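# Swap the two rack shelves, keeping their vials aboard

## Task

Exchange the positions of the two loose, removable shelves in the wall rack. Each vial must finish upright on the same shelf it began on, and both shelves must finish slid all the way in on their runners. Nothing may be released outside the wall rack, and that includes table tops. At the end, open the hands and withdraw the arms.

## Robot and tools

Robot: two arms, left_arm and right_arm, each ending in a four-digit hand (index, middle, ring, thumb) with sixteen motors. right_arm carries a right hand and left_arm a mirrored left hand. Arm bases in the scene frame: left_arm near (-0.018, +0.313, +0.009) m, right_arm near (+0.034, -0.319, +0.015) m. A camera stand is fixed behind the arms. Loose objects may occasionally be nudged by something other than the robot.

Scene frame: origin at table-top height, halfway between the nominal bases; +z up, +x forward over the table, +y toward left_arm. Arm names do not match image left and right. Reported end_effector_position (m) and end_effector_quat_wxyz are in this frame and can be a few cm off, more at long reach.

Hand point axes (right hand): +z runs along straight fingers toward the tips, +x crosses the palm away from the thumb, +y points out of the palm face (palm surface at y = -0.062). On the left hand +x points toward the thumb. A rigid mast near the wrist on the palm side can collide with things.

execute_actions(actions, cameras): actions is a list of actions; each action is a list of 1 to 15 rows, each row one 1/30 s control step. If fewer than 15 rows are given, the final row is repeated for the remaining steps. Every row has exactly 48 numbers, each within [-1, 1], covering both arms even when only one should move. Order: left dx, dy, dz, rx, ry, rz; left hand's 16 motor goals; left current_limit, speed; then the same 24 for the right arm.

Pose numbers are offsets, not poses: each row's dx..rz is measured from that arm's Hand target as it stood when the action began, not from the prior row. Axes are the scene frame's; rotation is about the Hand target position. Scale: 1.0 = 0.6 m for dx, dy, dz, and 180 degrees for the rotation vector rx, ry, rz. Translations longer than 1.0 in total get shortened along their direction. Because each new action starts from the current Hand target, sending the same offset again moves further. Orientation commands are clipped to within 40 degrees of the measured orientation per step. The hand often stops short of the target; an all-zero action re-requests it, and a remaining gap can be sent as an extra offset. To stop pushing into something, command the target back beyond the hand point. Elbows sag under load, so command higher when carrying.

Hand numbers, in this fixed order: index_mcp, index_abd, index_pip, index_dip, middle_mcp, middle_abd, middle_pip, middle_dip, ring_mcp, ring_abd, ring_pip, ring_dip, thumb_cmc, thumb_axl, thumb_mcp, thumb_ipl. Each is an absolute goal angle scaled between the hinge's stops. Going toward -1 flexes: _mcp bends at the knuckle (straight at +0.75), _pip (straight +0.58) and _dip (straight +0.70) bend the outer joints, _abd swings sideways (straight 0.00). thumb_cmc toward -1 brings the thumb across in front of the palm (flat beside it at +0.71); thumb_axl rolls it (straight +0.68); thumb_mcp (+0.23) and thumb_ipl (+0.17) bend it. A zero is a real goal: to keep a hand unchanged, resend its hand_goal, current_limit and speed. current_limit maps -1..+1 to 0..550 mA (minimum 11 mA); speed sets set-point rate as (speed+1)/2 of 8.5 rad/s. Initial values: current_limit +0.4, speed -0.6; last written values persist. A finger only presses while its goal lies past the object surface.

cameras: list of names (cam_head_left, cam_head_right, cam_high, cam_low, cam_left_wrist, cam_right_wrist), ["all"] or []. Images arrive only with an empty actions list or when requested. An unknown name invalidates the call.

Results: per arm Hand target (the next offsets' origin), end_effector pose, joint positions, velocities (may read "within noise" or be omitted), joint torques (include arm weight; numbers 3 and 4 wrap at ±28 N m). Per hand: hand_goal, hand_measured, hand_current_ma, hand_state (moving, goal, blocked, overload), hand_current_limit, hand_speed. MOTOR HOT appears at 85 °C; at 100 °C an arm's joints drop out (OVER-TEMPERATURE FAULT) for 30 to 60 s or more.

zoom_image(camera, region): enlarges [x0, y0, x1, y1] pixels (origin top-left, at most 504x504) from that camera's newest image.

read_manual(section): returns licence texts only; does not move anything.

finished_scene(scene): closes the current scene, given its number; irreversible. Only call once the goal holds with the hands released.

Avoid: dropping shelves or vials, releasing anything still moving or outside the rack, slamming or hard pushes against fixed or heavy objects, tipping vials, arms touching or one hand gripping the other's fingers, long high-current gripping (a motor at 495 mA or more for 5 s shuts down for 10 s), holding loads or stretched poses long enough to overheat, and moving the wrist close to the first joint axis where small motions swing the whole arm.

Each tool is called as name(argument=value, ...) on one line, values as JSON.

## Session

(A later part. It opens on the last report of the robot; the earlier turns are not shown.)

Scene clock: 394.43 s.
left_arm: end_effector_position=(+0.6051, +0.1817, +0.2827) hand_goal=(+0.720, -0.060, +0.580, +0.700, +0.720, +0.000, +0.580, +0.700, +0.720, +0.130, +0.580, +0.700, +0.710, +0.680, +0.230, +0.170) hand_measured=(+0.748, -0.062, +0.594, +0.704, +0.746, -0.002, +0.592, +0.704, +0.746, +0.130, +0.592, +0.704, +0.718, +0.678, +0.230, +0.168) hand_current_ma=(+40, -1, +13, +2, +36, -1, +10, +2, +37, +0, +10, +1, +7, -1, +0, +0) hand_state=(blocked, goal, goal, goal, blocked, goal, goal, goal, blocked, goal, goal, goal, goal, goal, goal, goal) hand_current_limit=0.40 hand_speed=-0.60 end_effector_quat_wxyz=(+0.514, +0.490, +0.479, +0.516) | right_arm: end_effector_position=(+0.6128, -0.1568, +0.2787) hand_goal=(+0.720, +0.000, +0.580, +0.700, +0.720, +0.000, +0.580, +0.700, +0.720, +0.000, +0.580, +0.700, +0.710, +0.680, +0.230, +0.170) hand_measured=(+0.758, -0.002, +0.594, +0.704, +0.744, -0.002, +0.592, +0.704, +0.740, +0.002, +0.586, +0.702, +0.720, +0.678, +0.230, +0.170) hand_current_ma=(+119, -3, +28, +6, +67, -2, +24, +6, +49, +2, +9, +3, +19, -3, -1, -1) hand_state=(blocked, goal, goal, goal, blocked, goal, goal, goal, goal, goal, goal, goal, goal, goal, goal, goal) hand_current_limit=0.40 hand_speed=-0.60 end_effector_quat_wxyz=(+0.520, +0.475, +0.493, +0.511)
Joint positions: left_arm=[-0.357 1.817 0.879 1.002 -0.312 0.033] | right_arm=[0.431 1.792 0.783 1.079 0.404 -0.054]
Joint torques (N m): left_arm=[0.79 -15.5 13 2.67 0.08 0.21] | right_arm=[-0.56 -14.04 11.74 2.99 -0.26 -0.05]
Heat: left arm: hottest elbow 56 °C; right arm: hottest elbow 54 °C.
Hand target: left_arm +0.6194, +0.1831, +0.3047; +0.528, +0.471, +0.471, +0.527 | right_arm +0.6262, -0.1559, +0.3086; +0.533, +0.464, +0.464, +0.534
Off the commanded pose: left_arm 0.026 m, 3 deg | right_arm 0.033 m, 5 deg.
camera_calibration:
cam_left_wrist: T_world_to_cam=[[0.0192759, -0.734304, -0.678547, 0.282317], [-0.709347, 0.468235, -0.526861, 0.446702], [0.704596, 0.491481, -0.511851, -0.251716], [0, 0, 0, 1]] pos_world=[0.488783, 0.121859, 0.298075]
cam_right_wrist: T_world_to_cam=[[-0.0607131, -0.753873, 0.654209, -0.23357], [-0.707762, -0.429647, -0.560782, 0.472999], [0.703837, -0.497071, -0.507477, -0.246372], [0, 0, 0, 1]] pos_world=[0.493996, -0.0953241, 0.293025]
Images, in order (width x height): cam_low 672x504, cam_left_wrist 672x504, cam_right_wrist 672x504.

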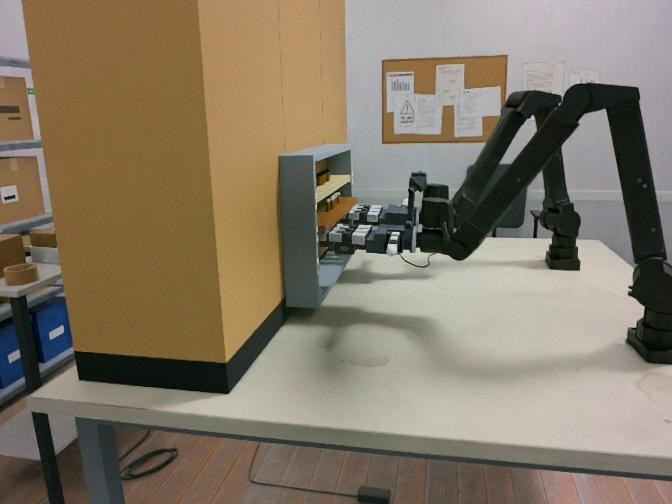

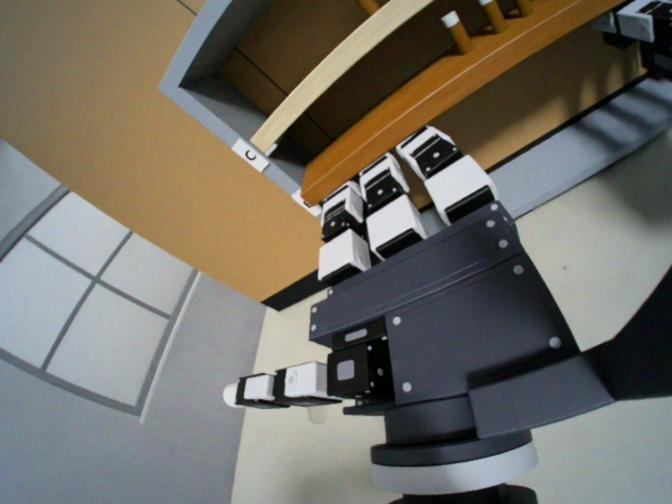

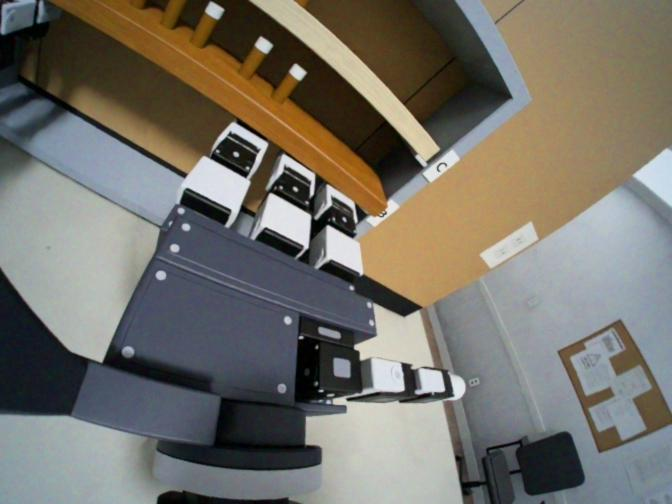

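execute_actions(actions=[[[0.006,0,0,0,0,0,0.72,-0.06,0.58,0.7,0.72,0,0.58,0.7,0.72,0.13,0.58,0.7,0.71,0.68,0.23,0.17,0.4,-0.6,0.006,0,0,0,0,0,0.72,0,0.58,0.7,0.72,0,0.58,0.7,0.72,0,0.58,0.7,0.71,0.68,0.23,0.17,0.4,-0.6]],[[0.006,0,0,0,0,0,0.72,-0.06,0.58,0.7,0.72,0,0.58,0.7,0.72,0.13,0.58,0.7,0.71,0.68,0.23,0.17,0.4,-0.6,0.006,0,0,0,0,0,0.72,0,0.58,0.7,0.72,0,0.58,0.7,0.72,0,0.58,0.7,0.71,0.68,0.23,0.17,0.4,-0.6]],[[0.006,0,0,0,0,0,0.72,-0.06,0.58,0.7,0.72,0,0.58,0.7,0.72,0.13,0.58,0.7,0.71,0.68,0.23,0.17,0.4,-0.6,0.006,0,0,0,0,0,0.72,0,0.58,0.7,0.72,0,0.58,0.7,0.72,0,0.58,0.7,0.71,0.68,0.23,0.17,0.4,-0.6]]], cameras=["cam_low","cam_left_wrist","cam_right_wrist","cam_high"])

zoom_image(camera="cam_left_wrist", region=[240, 100, 360, 220])

zoom_image(camera="cam_right_wrist", region=[320, 100, 440, 220])

zoom_image(camera="cam_high", region=[385, 155, 465, 215])

zoom_image(camera="cam_high", region=[385, 310, 465, 370])

Scene clock: 397.70 s.
left_arm: end_effector_position=(+0.6153, +0.1819, +0.2846) hand_goal=(+0.720, -0.060, +0.580, +0.700, +0.720, +0.000, +0.580, +0.700, +0.720, +0.130, +0.580, +0.700, +0.710, +0.680, +0.230, +0.170) hand_measured=(+0.748, -0.062, +0.594, +0.704, +0.746, -0.002, +0.592, +0.704, +0.746, +0.130, +0.592, +0.704, +0.718, +0.678, +0.230, +0.168) hand_current_ma=(+40, -1, +13, +2, +36, -1, +10, +2, +37, +0, +10, +1, +7, -1, +0, +0) hand_state=(blocked, goal, goal, goal, blocked, goal, goal, goal, blocked, goal, goal, goal, goal, goal, goal, goal) hand_current_limit=0.40 hand_speed=-0.60 end_effector_quat_wxyz=(+0.516, +0.487, +0.478, +0.517) | right_arm: end_effector_position=(+0.6224, -0.1571, +0.2809) hand_goal=(+0.720, +0.000, +0.580, +0.700, +0.720, +0.000, +0.580, +0.700, +0.720, +0.000, +0.580, +0.700, +0.710, +0.680, +0.230, +0.170) hand_measured=(+0.758, -0.002, +0.594, +0.704, +0.744, -0.002, +0.592, +0.704, +0.740, +0.002, +0.586, +0.702, +0.720, +0.678, +0.230, +0.170) hand_current_ma=(+119, -2, +28, +6, +67, -2, +24, +6, +49, +2, +9, +3, +19, -3, -1, -1) hand_state=(blocked, goal, goal, goal, blocked, goal, goal, goal, goal, goal, goal, goal, goal, goal, goal, goal) hand_current_limit=0.40 hand_speed=-0.60 end_effector_quat_wxyz=(+0.522, +0.473, +0.489, +0.515)
Joint positions: left_arm=[-0.35 1.835 0.91 0.995 -0.305 0.033] | right_arm=[0.422 1.81 0.812 1.079 0.395 -0.054]
Joint torques (N m): left_arm=[0.97 -15.91 13.12 2.39 0.07 0.19] | right_arm=[-0.62 -14.27 11.92 2.51 -0.27 -0.03]
Heat: left arm: hottest elbow 56 °C; right arm: hottest elbow 54 °C.
Hand target: left_arm +0.6302, +0.1832, +0.3046; +0.528, +0.471, +0.471, +0.527 | right_arm +0.6370, -0.1560, +0.3088; +0.533, +0.464, +0.464, +0.534
Off the commanded pose: left_arm 0.025 m, 3 deg | right_arm 0.031 m, 4 deg.
camera_calibration:
cam_left_wrist: T_world_to_cam=[[0.0237756, -0.735473, -0.677137, 0.280509], [-0.705792, 0.467349, -0.532393, 0.45429], [0.70802, 0.490576, -0.507979, -0.261044], [0, 0, 0, 1]] pos_world=[0.498789, 0.122057, 0.299199]
cam_right_wrist: T_world_to_cam=[[-0.0677566, -0.756421, 0.650566, -0.229729], [-0.701657, -0.427438, -0.570065, 0.480019], [0.709286, -0.4951, -0.501787, -0.25679], [0, 0, 0, 1]] pos_world=[0.50338, -0.0957297, 0.294242]
Images, in order (width x height): cam_high 672x504, cam_low 672x504, cam_left_wrist 672x504, cam_right_wrist 672x504.

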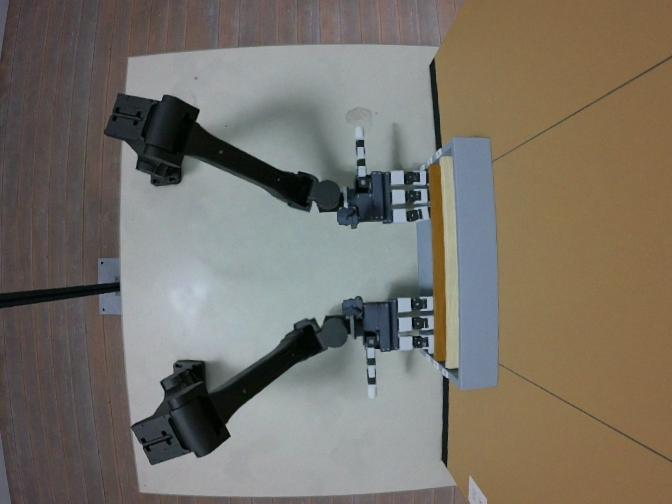

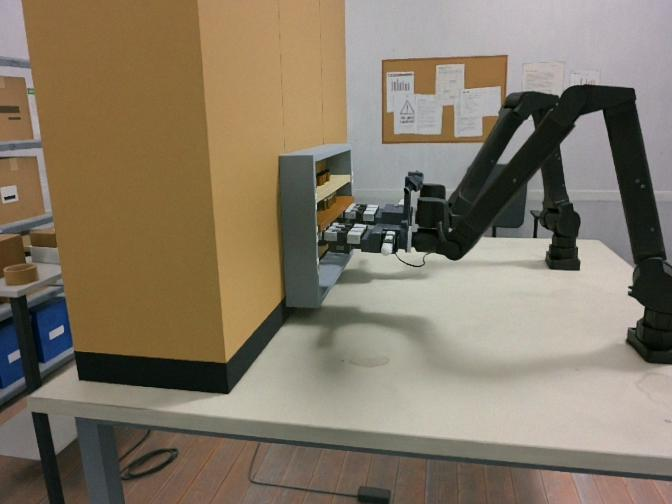

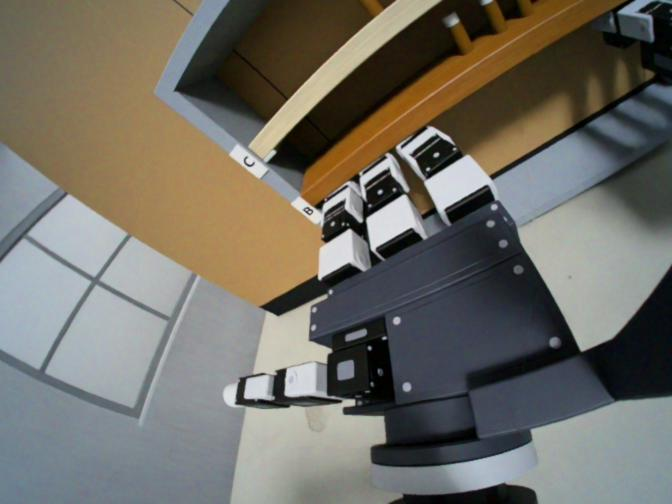

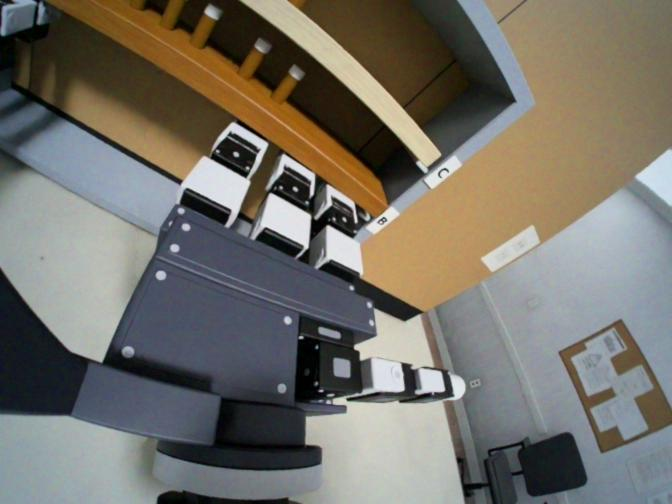

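Scaled by 4.200 from the camera's 672x504 image, which has a finer 960x720 frame.

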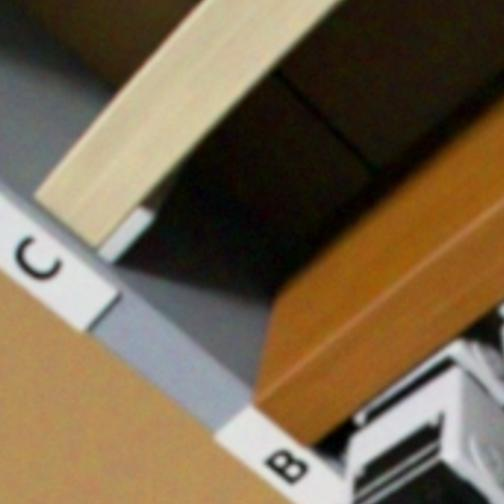

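Scaled by 4.200 from the camera's 672x504 image, which has a finer 960x720 frame.

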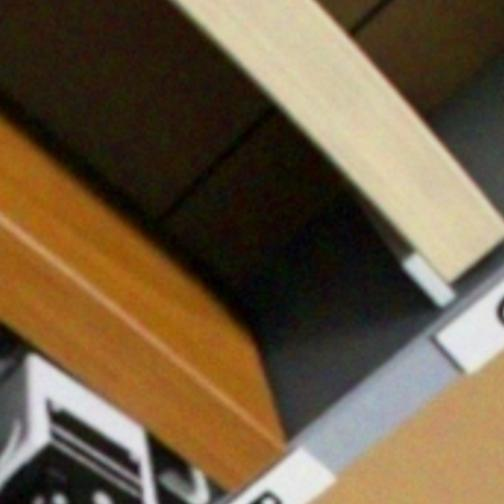

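Scaled by 6.300.

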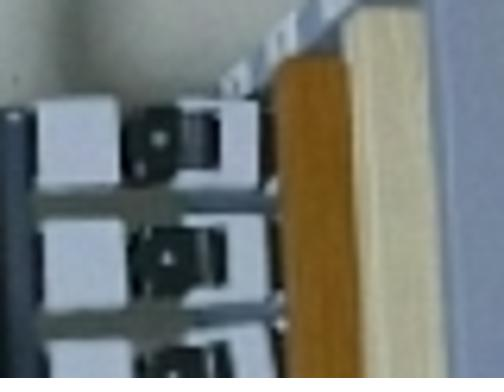

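Scaled by 6.300.

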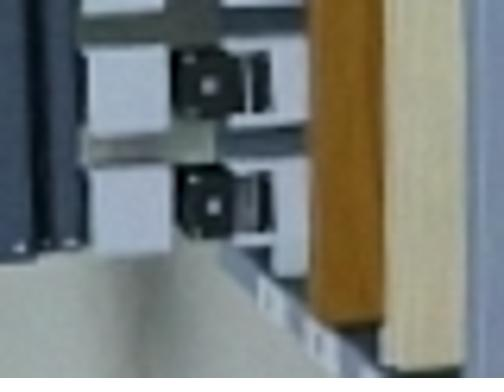

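execute_actions(actions=[[[0.006,0,-0.004,0,0,0,0.72,-0.06,0.58,0.7,0.72,0,0.58,0.7,0.72,0.13,0.58,0.7,0.71,0.68,0.23,0.17,0.4,-0.6,0.005,0,-0.004,0,0,0,0.72,0,0.58,0.7,0.72,0,0.58,0.7,0.72,0,0.58,0.7,0.71,0.68,0.23,0.17,0.4,-0.6]],[[0.006,0,-0.002,0,0,0,0.72,-0.06,0.58,0.7,0.72,0,0.58,0.7,0.72,0.13,0.58,0.7,0.71,0.68,0.23,0.17,0.4,-0.6,0.005,0,-0.002,0,0,0,0.72,0,0.58,0.7,0.72,0,0.58,0.7,0.72,0,0.58,0.7,0.71,0.68,0.23,0.17,0.4,-0.6]]], cameras=["cam_low"])

zoom_image(camera="cam_low", region=[270, 130, 390, 260])

Scene clock: 399.80 s.
left_arm: end_effector_position=(+0.6224, +0.1815, +0.2809) hand_goal=(+0.720, -0.060, +0.580, +0.700, +0.720, +0.000, +0.580, +0.700, +0.720, +0.130, +0.580, +0.700, +0.710, +0.680, +0.230, +0.170) hand_measured=(+0.748, -0.062, +0.594, +0.704, +0.746, -0.002, +0.592, +0.704, +0.746, +0.130, +0.592, +0.704, +0.718, +0.678, +0.230, +0.168) hand_current_ma=(+40, -1, +13, +2, +36, -1, +10, +2, +37, +0, +10, +1, +7, -1, +0, +0) hand_state=(blocked, goal, goal, goal, blocked, goal, goal, goal, blocked, goal, goal, goal, goal, goal, goal, goal) hand_current_limit=0.40 hand_speed=-0.60 end_effector_quat_wxyz=(+0.516, +0.488, +0.478, +0.517) | right_arm: end_effector_position=(+0.6286, -0.1567, +0.2769) hand_goal=(+0.720, +0.000, +0.580, +0.700, +0.720, +0.000, +0.580, +0.700, +0.720, +0.000, +0.580, +0.700, +0.710, +0.680, +0.230, +0.170) hand_measured=(+0.758, -0.002, +0.594, +0.704, +0.744, -0.002, +0.592, +0.704, +0.740, +0.002, +0.586, +0.702, +0.720, +0.678, +0.230, +0.170) hand_current_ma=(+119, -2, +28, +6, +67, -2, +24, +6, +49, +2, +9, +3, +19, -3, -1, -1) hand_state=(blocked, goal, goal, goal, blocked, goal, goal, goal, goal, goal, goal, goal, goal, goal, goal, goal) hand_current_limit=0.40 hand_speed=-0.60 end_effector_quat_wxyz=(+0.522, +0.473, +0.490, +0.514)
Joint positions: left_arm=[-0.346 1.855 0.93 0.995 -0.301 0.033] | right_arm=[0.418 1.828 0.828 1.079 0.39 -0.054]
Joint torques (N m): left_arm=[1.14 -16.03 13.09 2.36 0.09 0.19] | right_arm=[-0.67 -14.8 11.88 2.58 -0.26 -0.03]
Heat: left arm: hottest elbow 56 °C; right arm: hottest elbow 54 °C.
Hand target: left_arm +0.6373, +0.1832, +0.3012; +0.528, +0.471, +0.471, +0.527 | right_arm +0.6430, -0.1559, +0.3051; +0.533, +0.464, +0.464, +0.534
Off the commanded pose: left_arm 0.025 m, 3 deg | right_arm 0.032 m, 4 deg.
Images, in order (width x height): cam_low 672x504.

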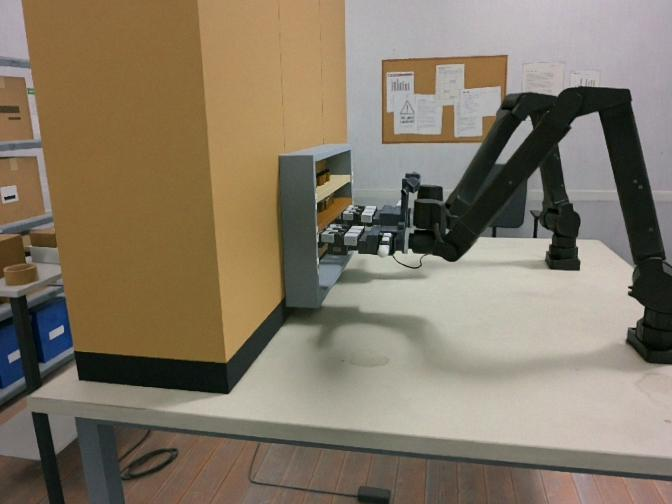

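Scaled by 3.877.

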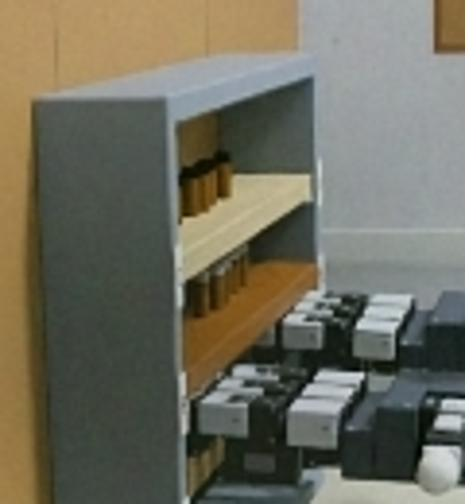

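execute_actions(actions=[[[0.006,0,-0.002,0,0,0,0.72,-0.06,0.58,0.7,0.72,0,0.58,0.7,0.72,0.13,0.58,0.7,0.71,0.68,0.23,0.17,0.4,-0.6,0.003,0,-0.001,0,0,0,0.72,0,0.58,0.7,0.72,0,0.58,0.7,0.72,0,0.58,0.7,0.71,0.68,0.23,0.17,0.4,-0.6]],[[0.004,0,-0.001,0,0,0,0.72,-0.06,0.58,0.7,0.72,0,0.58,0.7,0.72,0.13,0.58,0.7,0.71,0.68,0.23,0.17,0.4,-0.6,0.003,0,0,0,0,0,0.72,0,0.58,0.7,0.72,0,0.58,0.7,0.72,0,0.58,0.7,0.71,0.68,0.23,0.17,0.4,-0.6]]], cameras=["cam_low","cam_high","cam_left_wrist","cam_right_wrist"])

zoom_image(camera="cam_left_wrist", region=[240, 100, 360, 220])

zoom_image(camera="cam_right_wrist", region=[320, 100, 440, 220])

zoom_image(camera="cam_high", region=[385, 155, 465, 215])

zoom_image(camera="cam_high", region=[385, 310, 465, 370])

Scene clock: 401.93 s.
left_arm: end_effector_position=(+0.6265, +0.1807, +0.2798) hand_goal=(+0.720, -0.060, +0.580, +0.700, +0.720, +0.000, +0.580, +0.700, +0.720, +0.130, +0.580, +0.700, +0.710, +0.680, +0.230, +0.170) hand_measured=(+0.748, -0.062, +0.594, +0.704, +0.746, -0.002, +0.592, +0.704, +0.746, +0.130, +0.592, +0.704, +0.718, +0.678, +0.230, +0.168) hand_current_ma=(+40, -1, +13, +2, +36, -1, +10, +2, +37, +0, +10, +1, +7, -1, +0, +0) hand_state=(blocked, goal, goal, goal, blocked, goal, goal, goal, blocked, goal, goal, goal, goal, goal, goal, goal) hand_current_limit=0.40 hand_speed=-0.60 end_effector_quat_wxyz=(+0.516, +0.488, +0.477, +0.517) | right_arm: end_effector_position=(+0.6317, -0.1569, +0.2762) hand_goal=(+0.720, +0.000, +0.580, +0.700, +0.720, +0.000, +0.580, +0.700, +0.720, +0.000, +0.580, +0.700, +0.710, +0.680, +0.230, +0.170) hand_measured=(+0.758, -0.002, +0.594, +0.704, +0.744, -0.002, +0.592, +0.704, +0.740, +0.002, +0.586, +0.702, +0.720, +0.678, +0.230, +0.170) hand_current_ma=(+119, -2, +28, +6, +67, -2, +24, +6, +49, +2, +9, +3, +19, -3, -1, -1) hand_state=(blocked, goal, goal, goal, blocked, goal, goal, goal, goal, goal, goal, goal, goal, goal, goal, goal) hand_current_limit=0.40 hand_speed=-0.60 end_effector_quat_wxyz=(+0.522, +0.473, +0.489, +0.514)
Joint positions: left_arm=[-0.345 1.865 0.942 0.995 -0.298 0.033] | right_arm=[0.415 1.836 0.836 1.079 0.387 -0.054]
Joint torques (N m): left_arm=[1.14 -15.97 13.52 2.29 0.1 0.18] | right_arm=[-0.91 -14.74 11.92 2.5 -0.26 -0.02]
Heat: left arm: hottest elbow 57 °C; right arm: hottest elbow 54 °C.
Hand target: left_arm +0.6433, +0.1830, +0.2994; +0.528, +0.471, +0.471, +0.527 | right_arm +0.6466, -0.1561, +0.3045; +0.533, +0.464, +0.464, +0.534
Off the commanded pose: left_arm 0.026 m, 3 deg | right_arm 0.032 m, 4 deg.
camera_calibration:
cam_left_wrist: T_world_to_cam=[[0.022808, -0.735239, -0.677424, 0.276806], [-0.704624, 0.468867, -0.532606, 0.459325], [0.709215, 0.489476, -0.507373, -0.271502], [0, 0, 0, 1]] pos_world=[0.509891, 0.12105, 0.294402]
cam_right_wrist: T_world_to_cam=[[-0.0669748, -0.755671, 0.651518, -0.226557], [-0.702347, -0.42809, -0.568725, 0.483912], [0.708677, -0.495682, -0.502072, -0.265257], [0, 0, 0, 1]] pos_world=[0.512682, -0.095528, 0.28964]
Images, in order (width x height): cam_high 672x504, cam_low 672x504, cam_left_wrist 672x504, cam_right_wrist 672x504.

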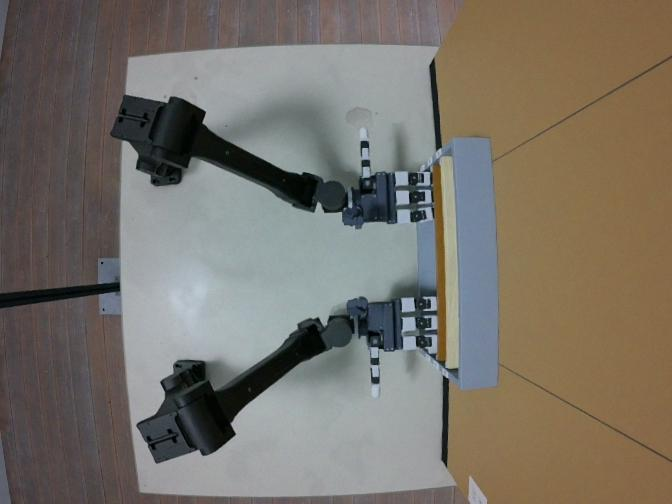

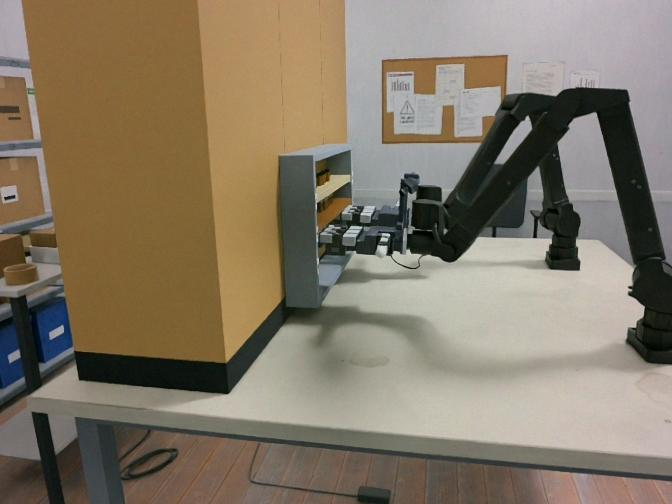

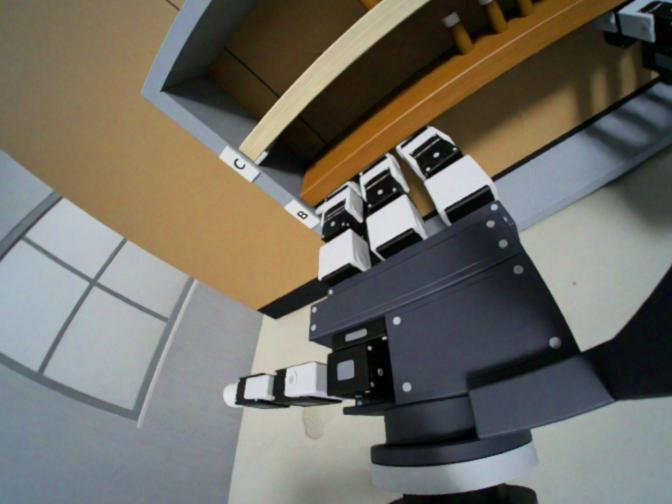

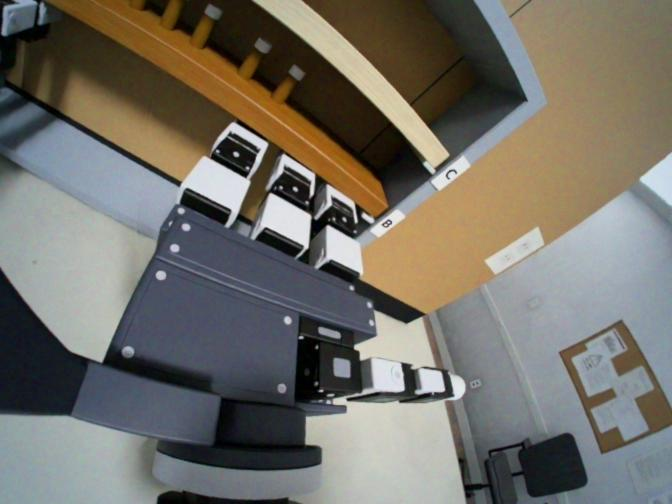

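Scaled by 4.200 from the camera's 672x504 image, which has a finer 960x720 frame.

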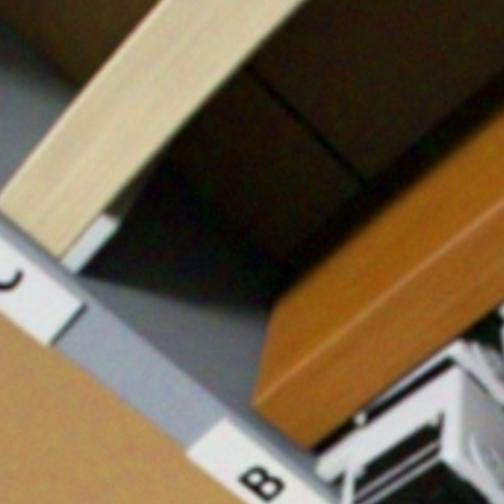

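Scaled by 4.200 from the camera's 672x504 image, which has a finer 960x720 frame.

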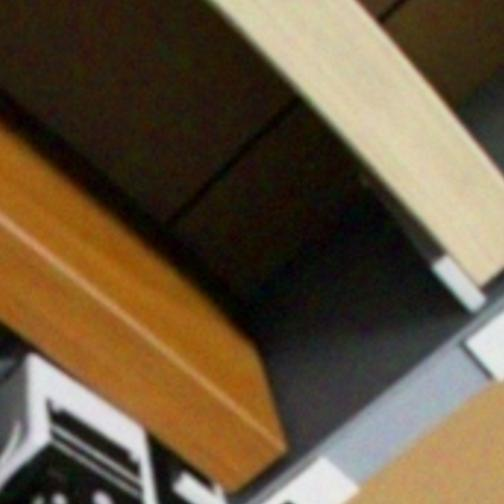

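Scaled by 6.300.

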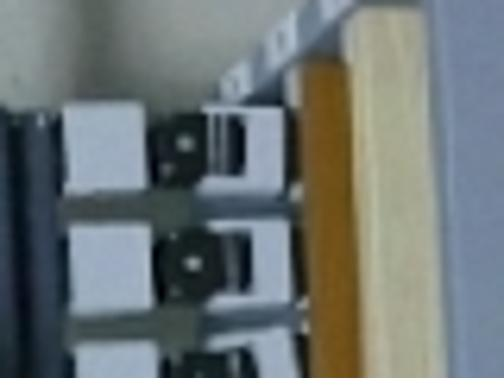

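Scaled by 6.300.

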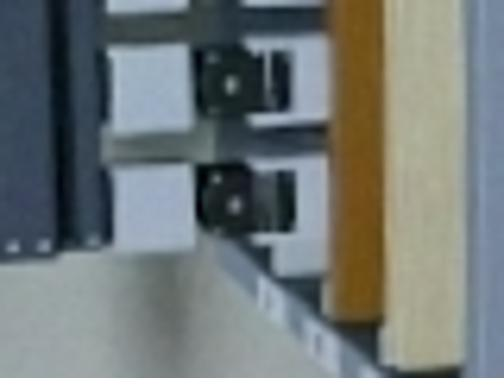

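execute_actions(actions=[[[0.004,0,-0.003,0,0,0,0.72,-0.06,0.58,0.7,0.72,0,0.58,0.7,0.72,0.13,0.58,0.7,0.71,0.68,0.23,0.17,0.4,-0.6,0.002,0,-0.003,0,0,0,0.72,0,0.58,0.7,0.72,0,0.58,0.7,0.72,0,0.58,0.7,0.71,0.68,0.23,0.17,0.4,-0.6]],[[0.002,0,-0.006,0,0,0,0.72,-0.06,0.58,0.7,0.72,0,0.58,0.7,0.72,0.13,0.58,0.7,0.71,0.68,0.23,0.17,0.4,-0.6,0,0,-0.006,0,0,0,0.72,0,0.58,0.7,0.72,0,0.58,0.7,0.72,0,0.58,0.7,0.71,0.68,0.23,0.17,0.4,-0.6]]], cameras=[])

Scene clock: 404.30 s.
left_arm: end_effector_position=(+0.6315, +0.1805, +0.2744) hand_goal=(+0.720, -0.060, +0.580, +0.700, +0.720, +0.000, +0.580, +0.700, +0.720, +0.130, +0.580, +0.700, +0.710, +0.680, +0.230, +0.170) hand_measured=(+0.748, -0.062, +0.594, +0.704, +0.746, -0.002, +0.592, +0.704, +0.746, +0.130, +0.590, +0.704, +0.718, +0.678, +0.230, +0.168) hand_current_ma=(+40, -1, +13, +2, +36, -1, +9, +2, +35, +0, +7, +1, +7, -1, +0, +0) hand_state=(blocked, goal, goal, goal, blocked, goal, goal, goal, blocked, goal, goal, goal, goal, goal, goal, goal) hand_current_limit=0.40 hand_speed=-0.60 end_effector_quat_wxyz=(+0.514, +0.489, +0.479, +0.517) | right_arm: end_effector_position=(+0.6339, -0.1564, +0.2719) hand_goal=(+0.720, +0.000, +0.580, +0.700, +0.720, +0.000, +0.580, +0.700, +0.720, +0.000, +0.580, +0.700, +0.710, +0.680, +0.230, +0.170) hand_measured=(+0.758, -0.002, +0.594, +0.704, +0.744, -0.002, +0.592, +0.704, +0.740, +0.002, +0.586, +0.702, +0.720, +0.678, +0.230, +0.170) hand_current_ma=(+119, -2, +28, +6, +67, -2, +24, +6, +49, +2, +9, +3, +19, -3, -1, -1) hand_state=(blocked, goal, goal, goal, blocked, goal, goal, goal, goal, goal, goal, goal, goal, goal, goal, goal) hand_current_limit=0.40 hand_speed=-0.60 end_effector_quat_wxyz=(+0.521, +0.474, +0.491, +0.513)
Joint positions: left_arm=[-0.342 1.883 0.954 0.995 -0.297 0.033] | right_arm=[0.414 1.846 0.841 1.079 0.386 -0.054]
Joint torques (N m): left_arm=[1.2 -16.15 13.2 2.65 0.12 0.17] | right_arm=[-0.85 -14.39 11.73 2.99 -0.27 -0.01]
Heat: left arm: hottest elbow 57 °C; right arm: hottest elbow 54 °C.
Hand target: left_arm +0.6469, +0.1832, +0.2941; +0.528, +0.470, +0.471, +0.528 | right_arm +0.6478, -0.1560, +0.2992; +0.533, +0.464, +0.464, +0.534
Off the commanded pose: left_arm 0.025 m, 3 deg | right_arm 0.031 m, 4 deg.
No camera images: "cameras" was empty.

execute_actions(actions=[[[0,0,-0.006,0,0.001,0,0.72,-0.06,0.58,0.7,0.72,0,0.58,0.7,0.72,0.13,0.58,0.7,0.71,0.68,0.23,0.17,0.4,-0.6,0,0,-0.007,0,0.001,0,0.72,0,0.58,0.7,0.72,0,0.58,0.7,0.72,0,0.58,0.7,0.71,0.68,0.23,0.17,0.4,-0.6]],[[0,0,-0.006,0,0.001,0,0.72,-0.06,0.58,0.7,0.72,0,0.58,0.7,0.72,0.13,0.58,0.7,0.71,0.68,0.23,0.17,0.4,-0.6,0,0,-0.007,0,0.001,0,0.72,0,0.58,0.7,0.72,0,0.58,0.7,0.72,0,0.58,0.7,0.71,0.68,0.23,0.17,0.4,-0.6]]], cameras=["cam_high","cam_low","cam_left_wrist","cam_right_wrist"])

zoom_image(camera="cam_left_wrist", region=[240, 100, 360, 220])

zoom_image(camera="cam_right_wrist", region=[320, 100, 440, 220])

zoom_image(camera="cam_low", region=[270, 130, 390, 260])

Scene clock: 406.57 s.
left_arm: end_effector_position=(+0.6333, +0.1802, +0.2730) hand_goal=(+0.720, -0.060, +0.580, +0.700, +0.720, +0.000, +0.580, +0.700, +0.720, +0.130, +0.580, +0.700, +0.710, +0.680, +0.230, +0.170) hand_measured=(+0.748, -0.062, +0.594, +0.704, +0.746, -0.002, +0.592, +0.704, +0.746, +0.130, +0.590, +0.704, +0.718, +0.678, +0.230, +0.168) hand_current_ma=(+40, -1, +13, +2, +36, -1, +9, +2, +35, +0, +7, +1, +7, -1, +0, +0) hand_state=(blocked, goal, goal, goal, blocked, goal, goal, goal, blocked, goal, goal, goal, goal, goal, goal, goal) hand_current_limit=0.40 hand_speed=-0.60 end_effector_quat_wxyz=(+0.514, +0.489, +0.479, +0.517) | right_arm: end_effector_position=(+0.6355, -0.1557, +0.2698) hand_goal=(+0.720, +0.000, +0.580, +0.700, +0.720, +0.000, +0.580, +0.700, +0.720, +0.000, +0.580, +0.700, +0.710, +0.680, +0.230, +0.170) hand_measured=(+0.754, -0.002, +0.592, +0.704, +0.742, -0.002, +0.590, +0.704, +0.740, +0.002, +0.586, +0.702, +0.720, +0.678, +0.230, +0.170) hand_current_ma=(+103, -2, +24, +6, +61, -2, +21, +6, +49, +2, +9, +3, +19, -3, -1, -1) hand_state=(blocked, goal, goal, goal, blocked, goal, goal, goal, goal, goal, goal, goal, goal, goal, goal, goal) hand_current_limit=0.40 hand_speed=-0.60 end_effector_quat_wxyz=(+0.521, +0.473, +0.491, +0.513)
Joint positions: left_arm=[-0.342 1.889 0.959 0.995 -0.297 0.033] | right_arm=[0.414 1.856 0.846 1.086 0.386 -0.054]
Joint torques (N m): left_arm=[0.91 -15.79 12.68 3 0.12 0.16] | right_arm=[-0.85 -14.1 11.11 3.14 -0.23 0.03]
Heat: left arm: hottest elbow 57 °C; right arm: hottest elbow 55 °C.
Hand target: left_arm +0.6469, +0.1831, +0.2867; +0.526, +0.472, +0.473, +0.526 | right_arm +0.6477, -0.1559, +0.2908; +0.532, +0.466, +0.466, +0.533
Off the commanded pose: left_arm 0.019 m, 3 deg | right_arm 0.024 m, 4 deg.
camera_calibration:
cam_left_wrist: T_world_to_cam=[[0.0204246, -0.733967, -0.678877, 0.273355], [-0.708395, 0.468538, -0.527871, 0.461836], [0.70552, 0.491695, -0.51037, -0.276824], [0, 0, 0, 1]] pos_world=[0.516884, 0.120359, 0.288081]
cam_right_wrist: T_world_to_cam=[[-0.0647044, -0.754652, 0.652927, -0.222816], [-0.704342, -0.428962, -0.565592, 0.483729], [0.706906, -0.49648, -0.503777, -0.269051], [0, 0, 0, 1]] pos_world=[0.516487, -0.0942258, 0.283534]
Images, in order (width x height): cam_high 672x504, cam_low 672x504, cam_left_wrist 672x504, cam_right_wrist 672x504.

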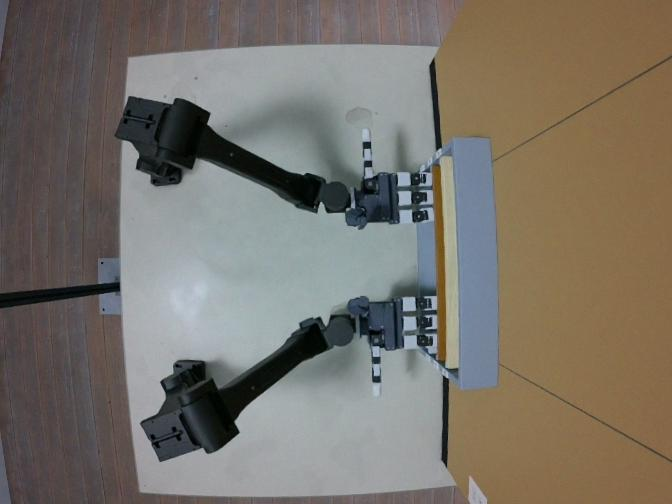

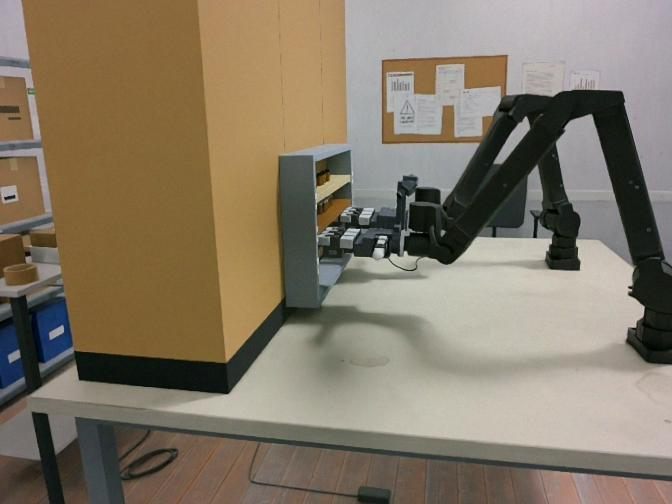

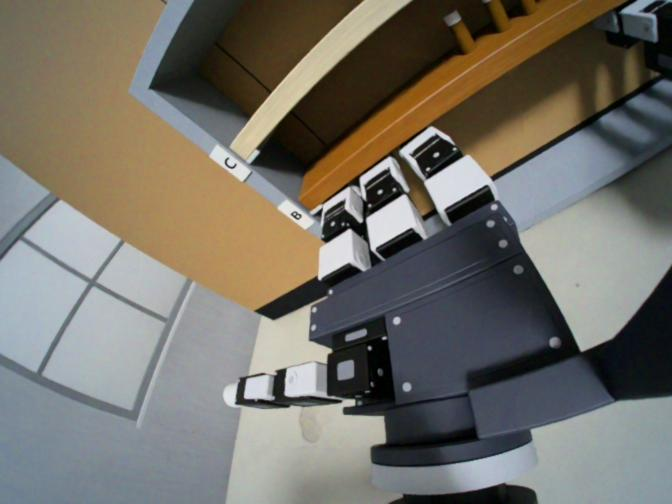

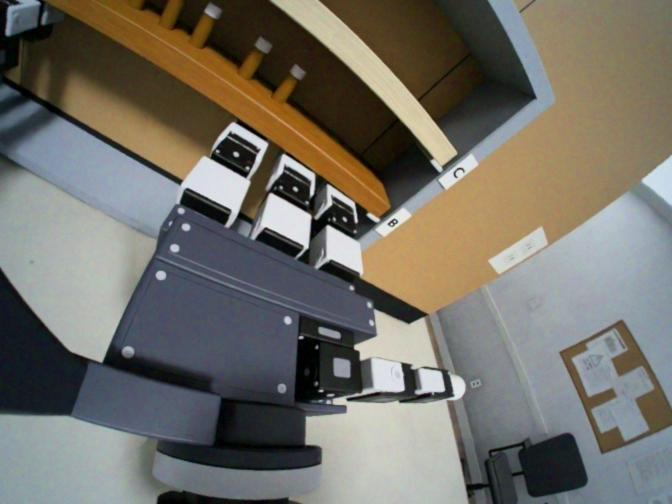

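Scaled by 4.200 from the camera's 672x504 image, which has a finer 960x720 frame.

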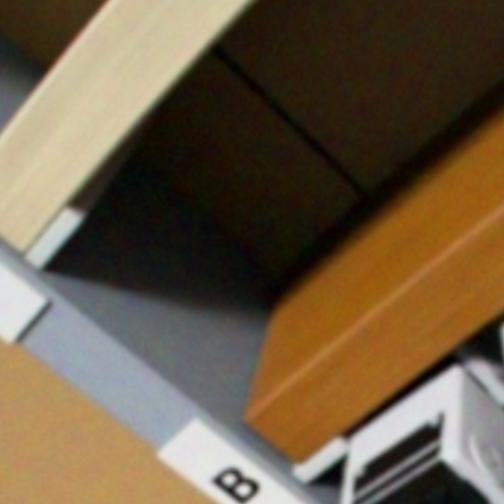

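Scaled by 4.200 from the camera's 672x504 image, which has a finer 960x720 frame.

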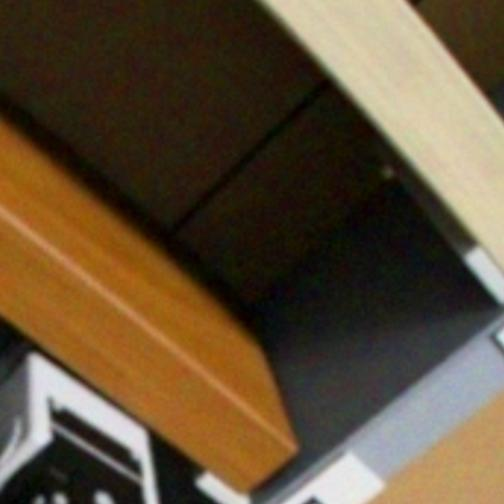

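Scaled by 3.877.

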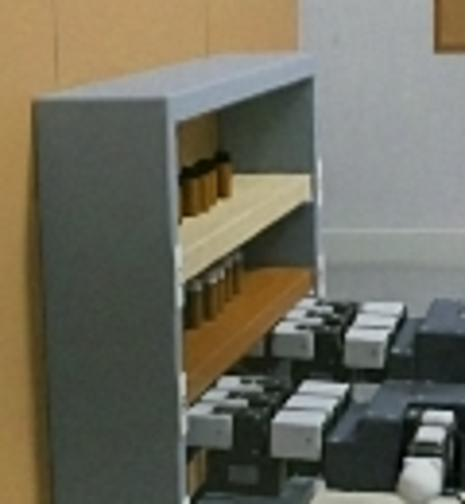

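execute_actions(actions=[[[-0.001,0,-0.007,0,0,0,0.72,-0.06,0.58,0.7,0.72,0,0.58,0.7,0.72,0.13,0.58,0.7,0.71,0.68,0.23,0.17,0.4,-0.6,-0.001,0,-0.008,0,0,0,0.72,0,0.58,0.7,0.72,0,0.58,0.7,0.72,0,0.58,0.7,0.71,0.68,0.23,0.17,0.4,-0.6]],[[-0.001,0,-0.007,0,0,0,0.72,-0.06,0.58,0.7,0.72,0,0.58,0.7,0.72,0.13,0.58,0.7,0.71,0.68,0.23,0.17,0.4,-0.6,-0.001,0,-0.008,0,0,0,0.72,0,0.58,0.7,0.72,0,0.58,0.7,0.72,0,0.58,0.7,0.71,0.68,0.23,0.17,0.4,-0.6]]], cameras=[])

Scene clock: 408.47 s.
left_arm: end_effector_position=(+0.6339, +0.1803, +0.2707) hand_goal=(+0.720, -0.060, +0.580, +0.700, +0.720, +0.000, +0.580, +0.700, +0.720, +0.130, +0.580, +0.700, +0.710, +0.680, +0.230, +0.170) hand_measured=(+0.744, -0.062, +0.590, +0.704, +0.742, -0.002, +0.588, +0.704, +0.744, +0.130, +0.588, +0.704, +0.718, +0.678, +0.230, +0.168) hand_current_ma=(+31, -1, +9, +2, +29, -1, +6, +2, +32, +0, +6, +1, +7, -1, +0, +0) hand_state=(blocked, goal, goal, goal, blocked, goal, goal, goal, blocked, goal, goal, goal, goal, goal, goal, goal) hand_current_limit=0.40 hand_speed=-0.60 end_effector_quat_wxyz=(+0.516, +0.487, +0.478, +0.518) | right_arm: end_effector_position=(+0.6348, -0.1560, +0.2645) hand_goal=(+0.720, +0.000, +0.580, +0.700, +0.720, +0.000, +0.580, +0.700, +0.720, +0.000, +0.580, +0.700, +0.710, +0.680, +0.230, +0.170) hand_measured=(+0.744, -0.002, +0.586, +0.704, +0.740, -0.002, +0.588, +0.704, +0.740, +0.002, +0.586, +0.702, +0.720, +0.678, +0.230, +0.170) hand_current_ma=(+64, -2, +12, +6, +50, -2, +15, +5, +49, +2, +9, +3, +19, -3, -1, -1) hand_state=(blocked, goal, goal, goal, goal, goal, goal, goal, goal, goal, goal, goal, goal, goal, goal, goal) hand_current_limit=0.40 hand_speed=-0.60 end_effector_quat_wxyz=(+0.523, +0.472, +0.487, +0.516)
Joint positions: left_arm=[-0.342 1.901 0.963 1.012 -0.297 0.033] | right_arm=[0.414 1.876 0.846 1.116 0.386 -0.054]
Joint torques (N m): left_arm=[0.91 -15.38 11.93 3.17 0.09 0.16] | right_arm=[-0.79 -14.04 10.66 2.91 -0.21 0]
Heat: left arm: hottest elbow 57 °C; right arm: hottest elbow 55 °C.
Hand target: left_arm +0.6457, +0.1831, +0.2784; +0.526, +0.472, +0.473, +0.526 | right_arm +0.6466, -0.1559, +0.2811; +0.532, +0.466, +0.466, +0.533
Off the commanded pose: left_arm 0.014 m, 2 deg | right_arm 0.020 m, 3 deg.
No camera images: "cameras" was empty.

execute_actions(actions=[[[-0.001,0,-0.008,0,0,0,0.72,-0.06,0.58,0.7,0.72,0,0.58,0.7,0.72,0.13,0.58,0.7,0.71,0.68,0.23,0.17,0.4,-0.6,-0.001,0,-0.004,0,0,0,0.72,0,0.58,0.7,0.72,0,0.58,0.7,0.72,0,0.58,0.7,0.71,0.68,0.23,0.17,0.4,-0.6]],[[-0.001,0,-0.008,0,0,0,0.73,-0.06,0.58,0.7,0.73,0,0.58,0.7,0.73,0.13,0.58,0.7,0.71,0.68,0.23,0.17,0.4,-0.6,-0.001,0,-0.004,0,0,0,0.73,0,0.58,0.7,0.73,0,0.58,0.7,0.73,0,0.58,0.7,0.71,0.68,0.23,0.17,0.4,-0.6]]], cameras=["cam_high","cam_low","cam_left_wrist","cam_right_wrist"])

zoom_image(camera="cam_left_wrist", region=[240, 120, 400, 280])

zoom_image(camera="cam_right_wrist", region=[300, 120, 460, 280])

zoom_image(camera="cam_low", region=[270, 130, 390, 260])

Scene clock: 410.70 s.
left_arm: end_effector_position=(+0.6335, +0.1804, +0.2649) hand_goal=(+0.730, -0.060, +0.580, +0.700, +0.730, +0.000, +0.580, +0.700, +0.730, +0.130, +0.580, +0.700, +0.710, +0.680, +0.230, +0.170) hand_measured=(+0.740, -0.062, +0.588, +0.704, +0.740, -0.002, +0.586, +0.704, +0.744, +0.130, +0.588, +0.704, +0.718, +0.678, +0.230, +0.168) hand_current_ma=(+10, -1, +6, +2, +9, -1, +4, +2, +13, +0, +6, +1, +7, -1, +0, +0) hand_state=(goal, goal, goal, goal, goal, goal, goal, goal, goal, goal, goal, goal, goal, goal, goal, goal) hand_current_limit=0.40 hand_speed=-0.60 end_effector_quat_wxyz=(+0.519, +0.484, +0.476, +0.519) | right_arm: end_effector_position=(+0.6344, -0.1561, +0.2621) hand_goal=(+0.730, +0.000, +0.580, +0.700, +0.730, +0.000, +0.580, +0.700, +0.730, +0.000, +0.580, +0.700, +0.710, +0.680, +0.230, +0.170) hand_measured=(+0.744, -0.002, +0.586, +0.704, +0.740, -0.002, +0.588, +0.704, +0.740, +0.002, +0.586, +0.702, +0.720, +0.678, +0.230, +0.170) hand_current_ma=(+32, -2, +12, +6, +20, -2, +15, +5, +20, +2, +9, +3, +19, -3, -1, -1) hand_state=(goal, goal, goal, goal, goal, goal, goal, goal, goal, goal, goal, goal, goal, goal, goal, goal) hand_current_limit=0.40 hand_speed=-0.60 end_effector_quat_wxyz=(+0.523, +0.471, +0.486, +0.518)
Joint positions: left_arm=[-0.342 1.919 0.963 1.038 -0.297 0.033] | right_arm=[0.414 1.885 0.846 1.13 0.386 -0.054]
Joint torques (N m): left_arm=[0.79 -15.5 11.4 3.04 0.09 0.16] | right_arm=[-0.67 -13.98 10.29 2.95 -0.19 0.01]
Heat: left arm: hottest elbow 57 °C; right arm: hottest elbow 55 °C.
Hand target: left_arm +0.6445, +0.1830, +0.2687; +0.526, +0.472, +0.473, +0.526 | right_arm +0.6454, -0.1559, +0.2763; +0.532, +0.466, +0.466, +0.533
Off the commanded pose: left_arm 0.012 m, 2 deg | right_arm 0.018 m, 3 deg.
camera_calibration:
cam_left_wrist: T_world_to_cam=[[0.031331, -0.737346, -0.674789, 0.260651], [-0.700216, 0.465569, -0.541242, 0.456571], [0.713243, 0.489455, -0.501714, -0.287935], [0, 0, 0, 1]] pos_world=[0.5169, 0.120556, 0.278539]
cam_right_wrist: T_world_to_cam=[[-0.0736472, -0.758405, 0.64761, -0.211632], [-0.696473, -0.425667, -0.577696, 0.477166], [0.713794, -0.493588, -0.496859, -0.278259], [0, 0, 0, 1]] pos_world=[0.515367, -0.0947342, 0.274456]
Images, in order (width x height): cam_high 672x504, cam_low 672x504, cam_left_wrist 672x504, cam_right_wrist 672x504.

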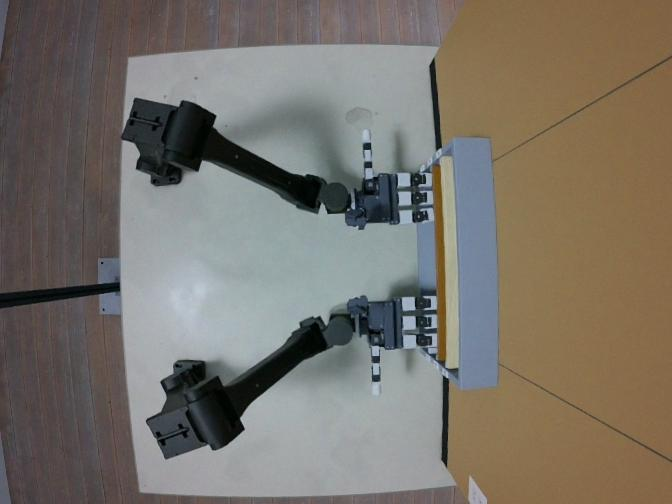

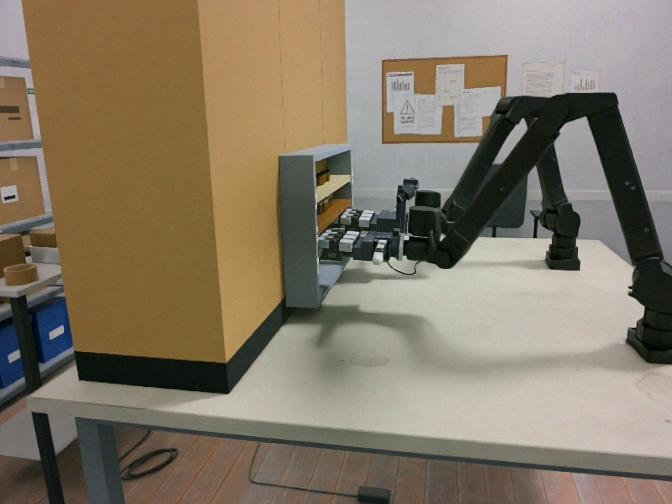

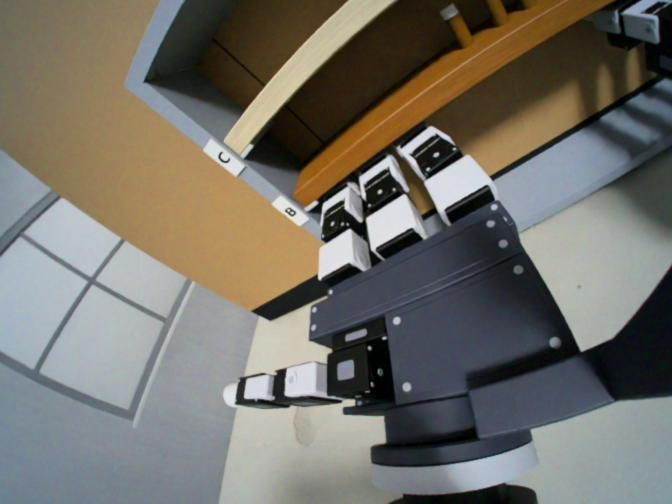

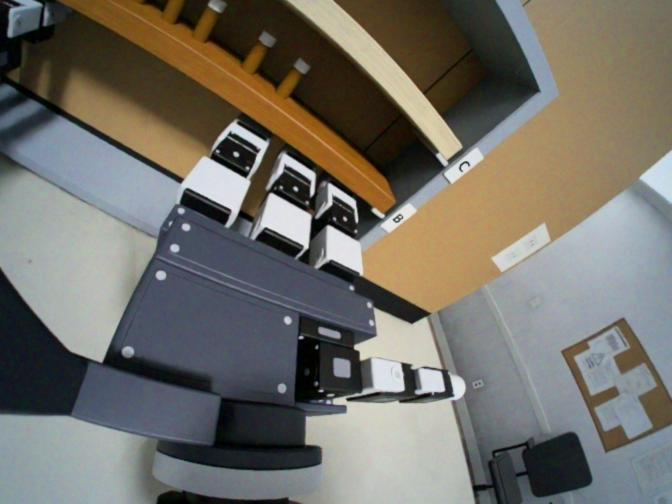

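Scaled by 3.150 from the camera's 672x504 image, which has a finer 960x720 frame.

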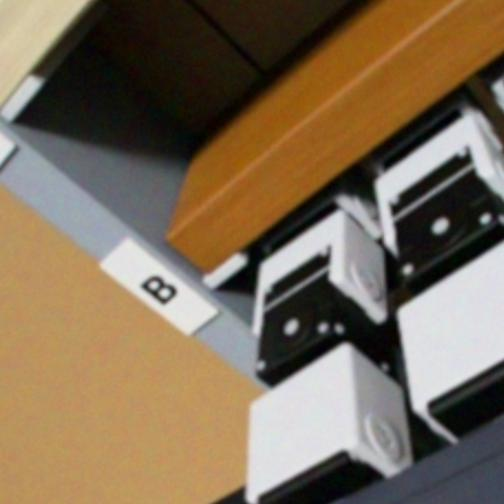

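Scaled by 3.150 from the camera's 672x504 image, which has a finer 960x720 frame.

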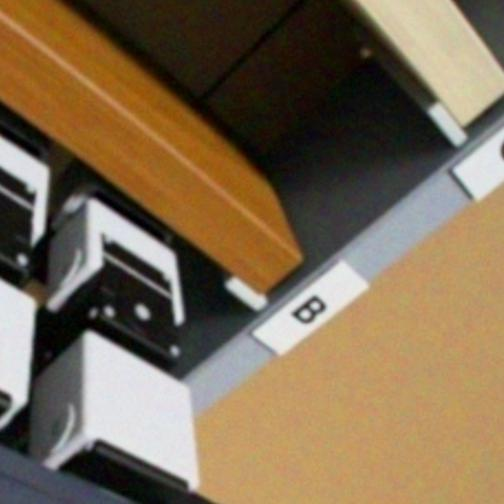

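Scaled by 3.877.

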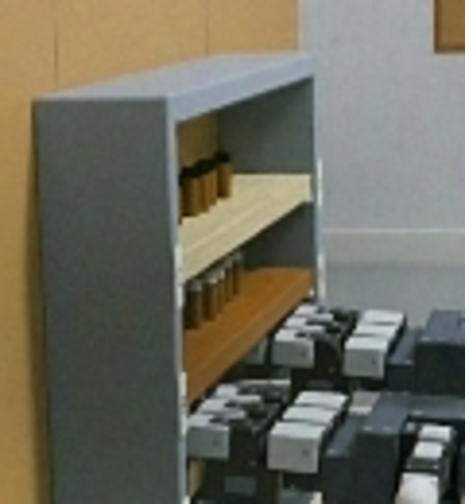

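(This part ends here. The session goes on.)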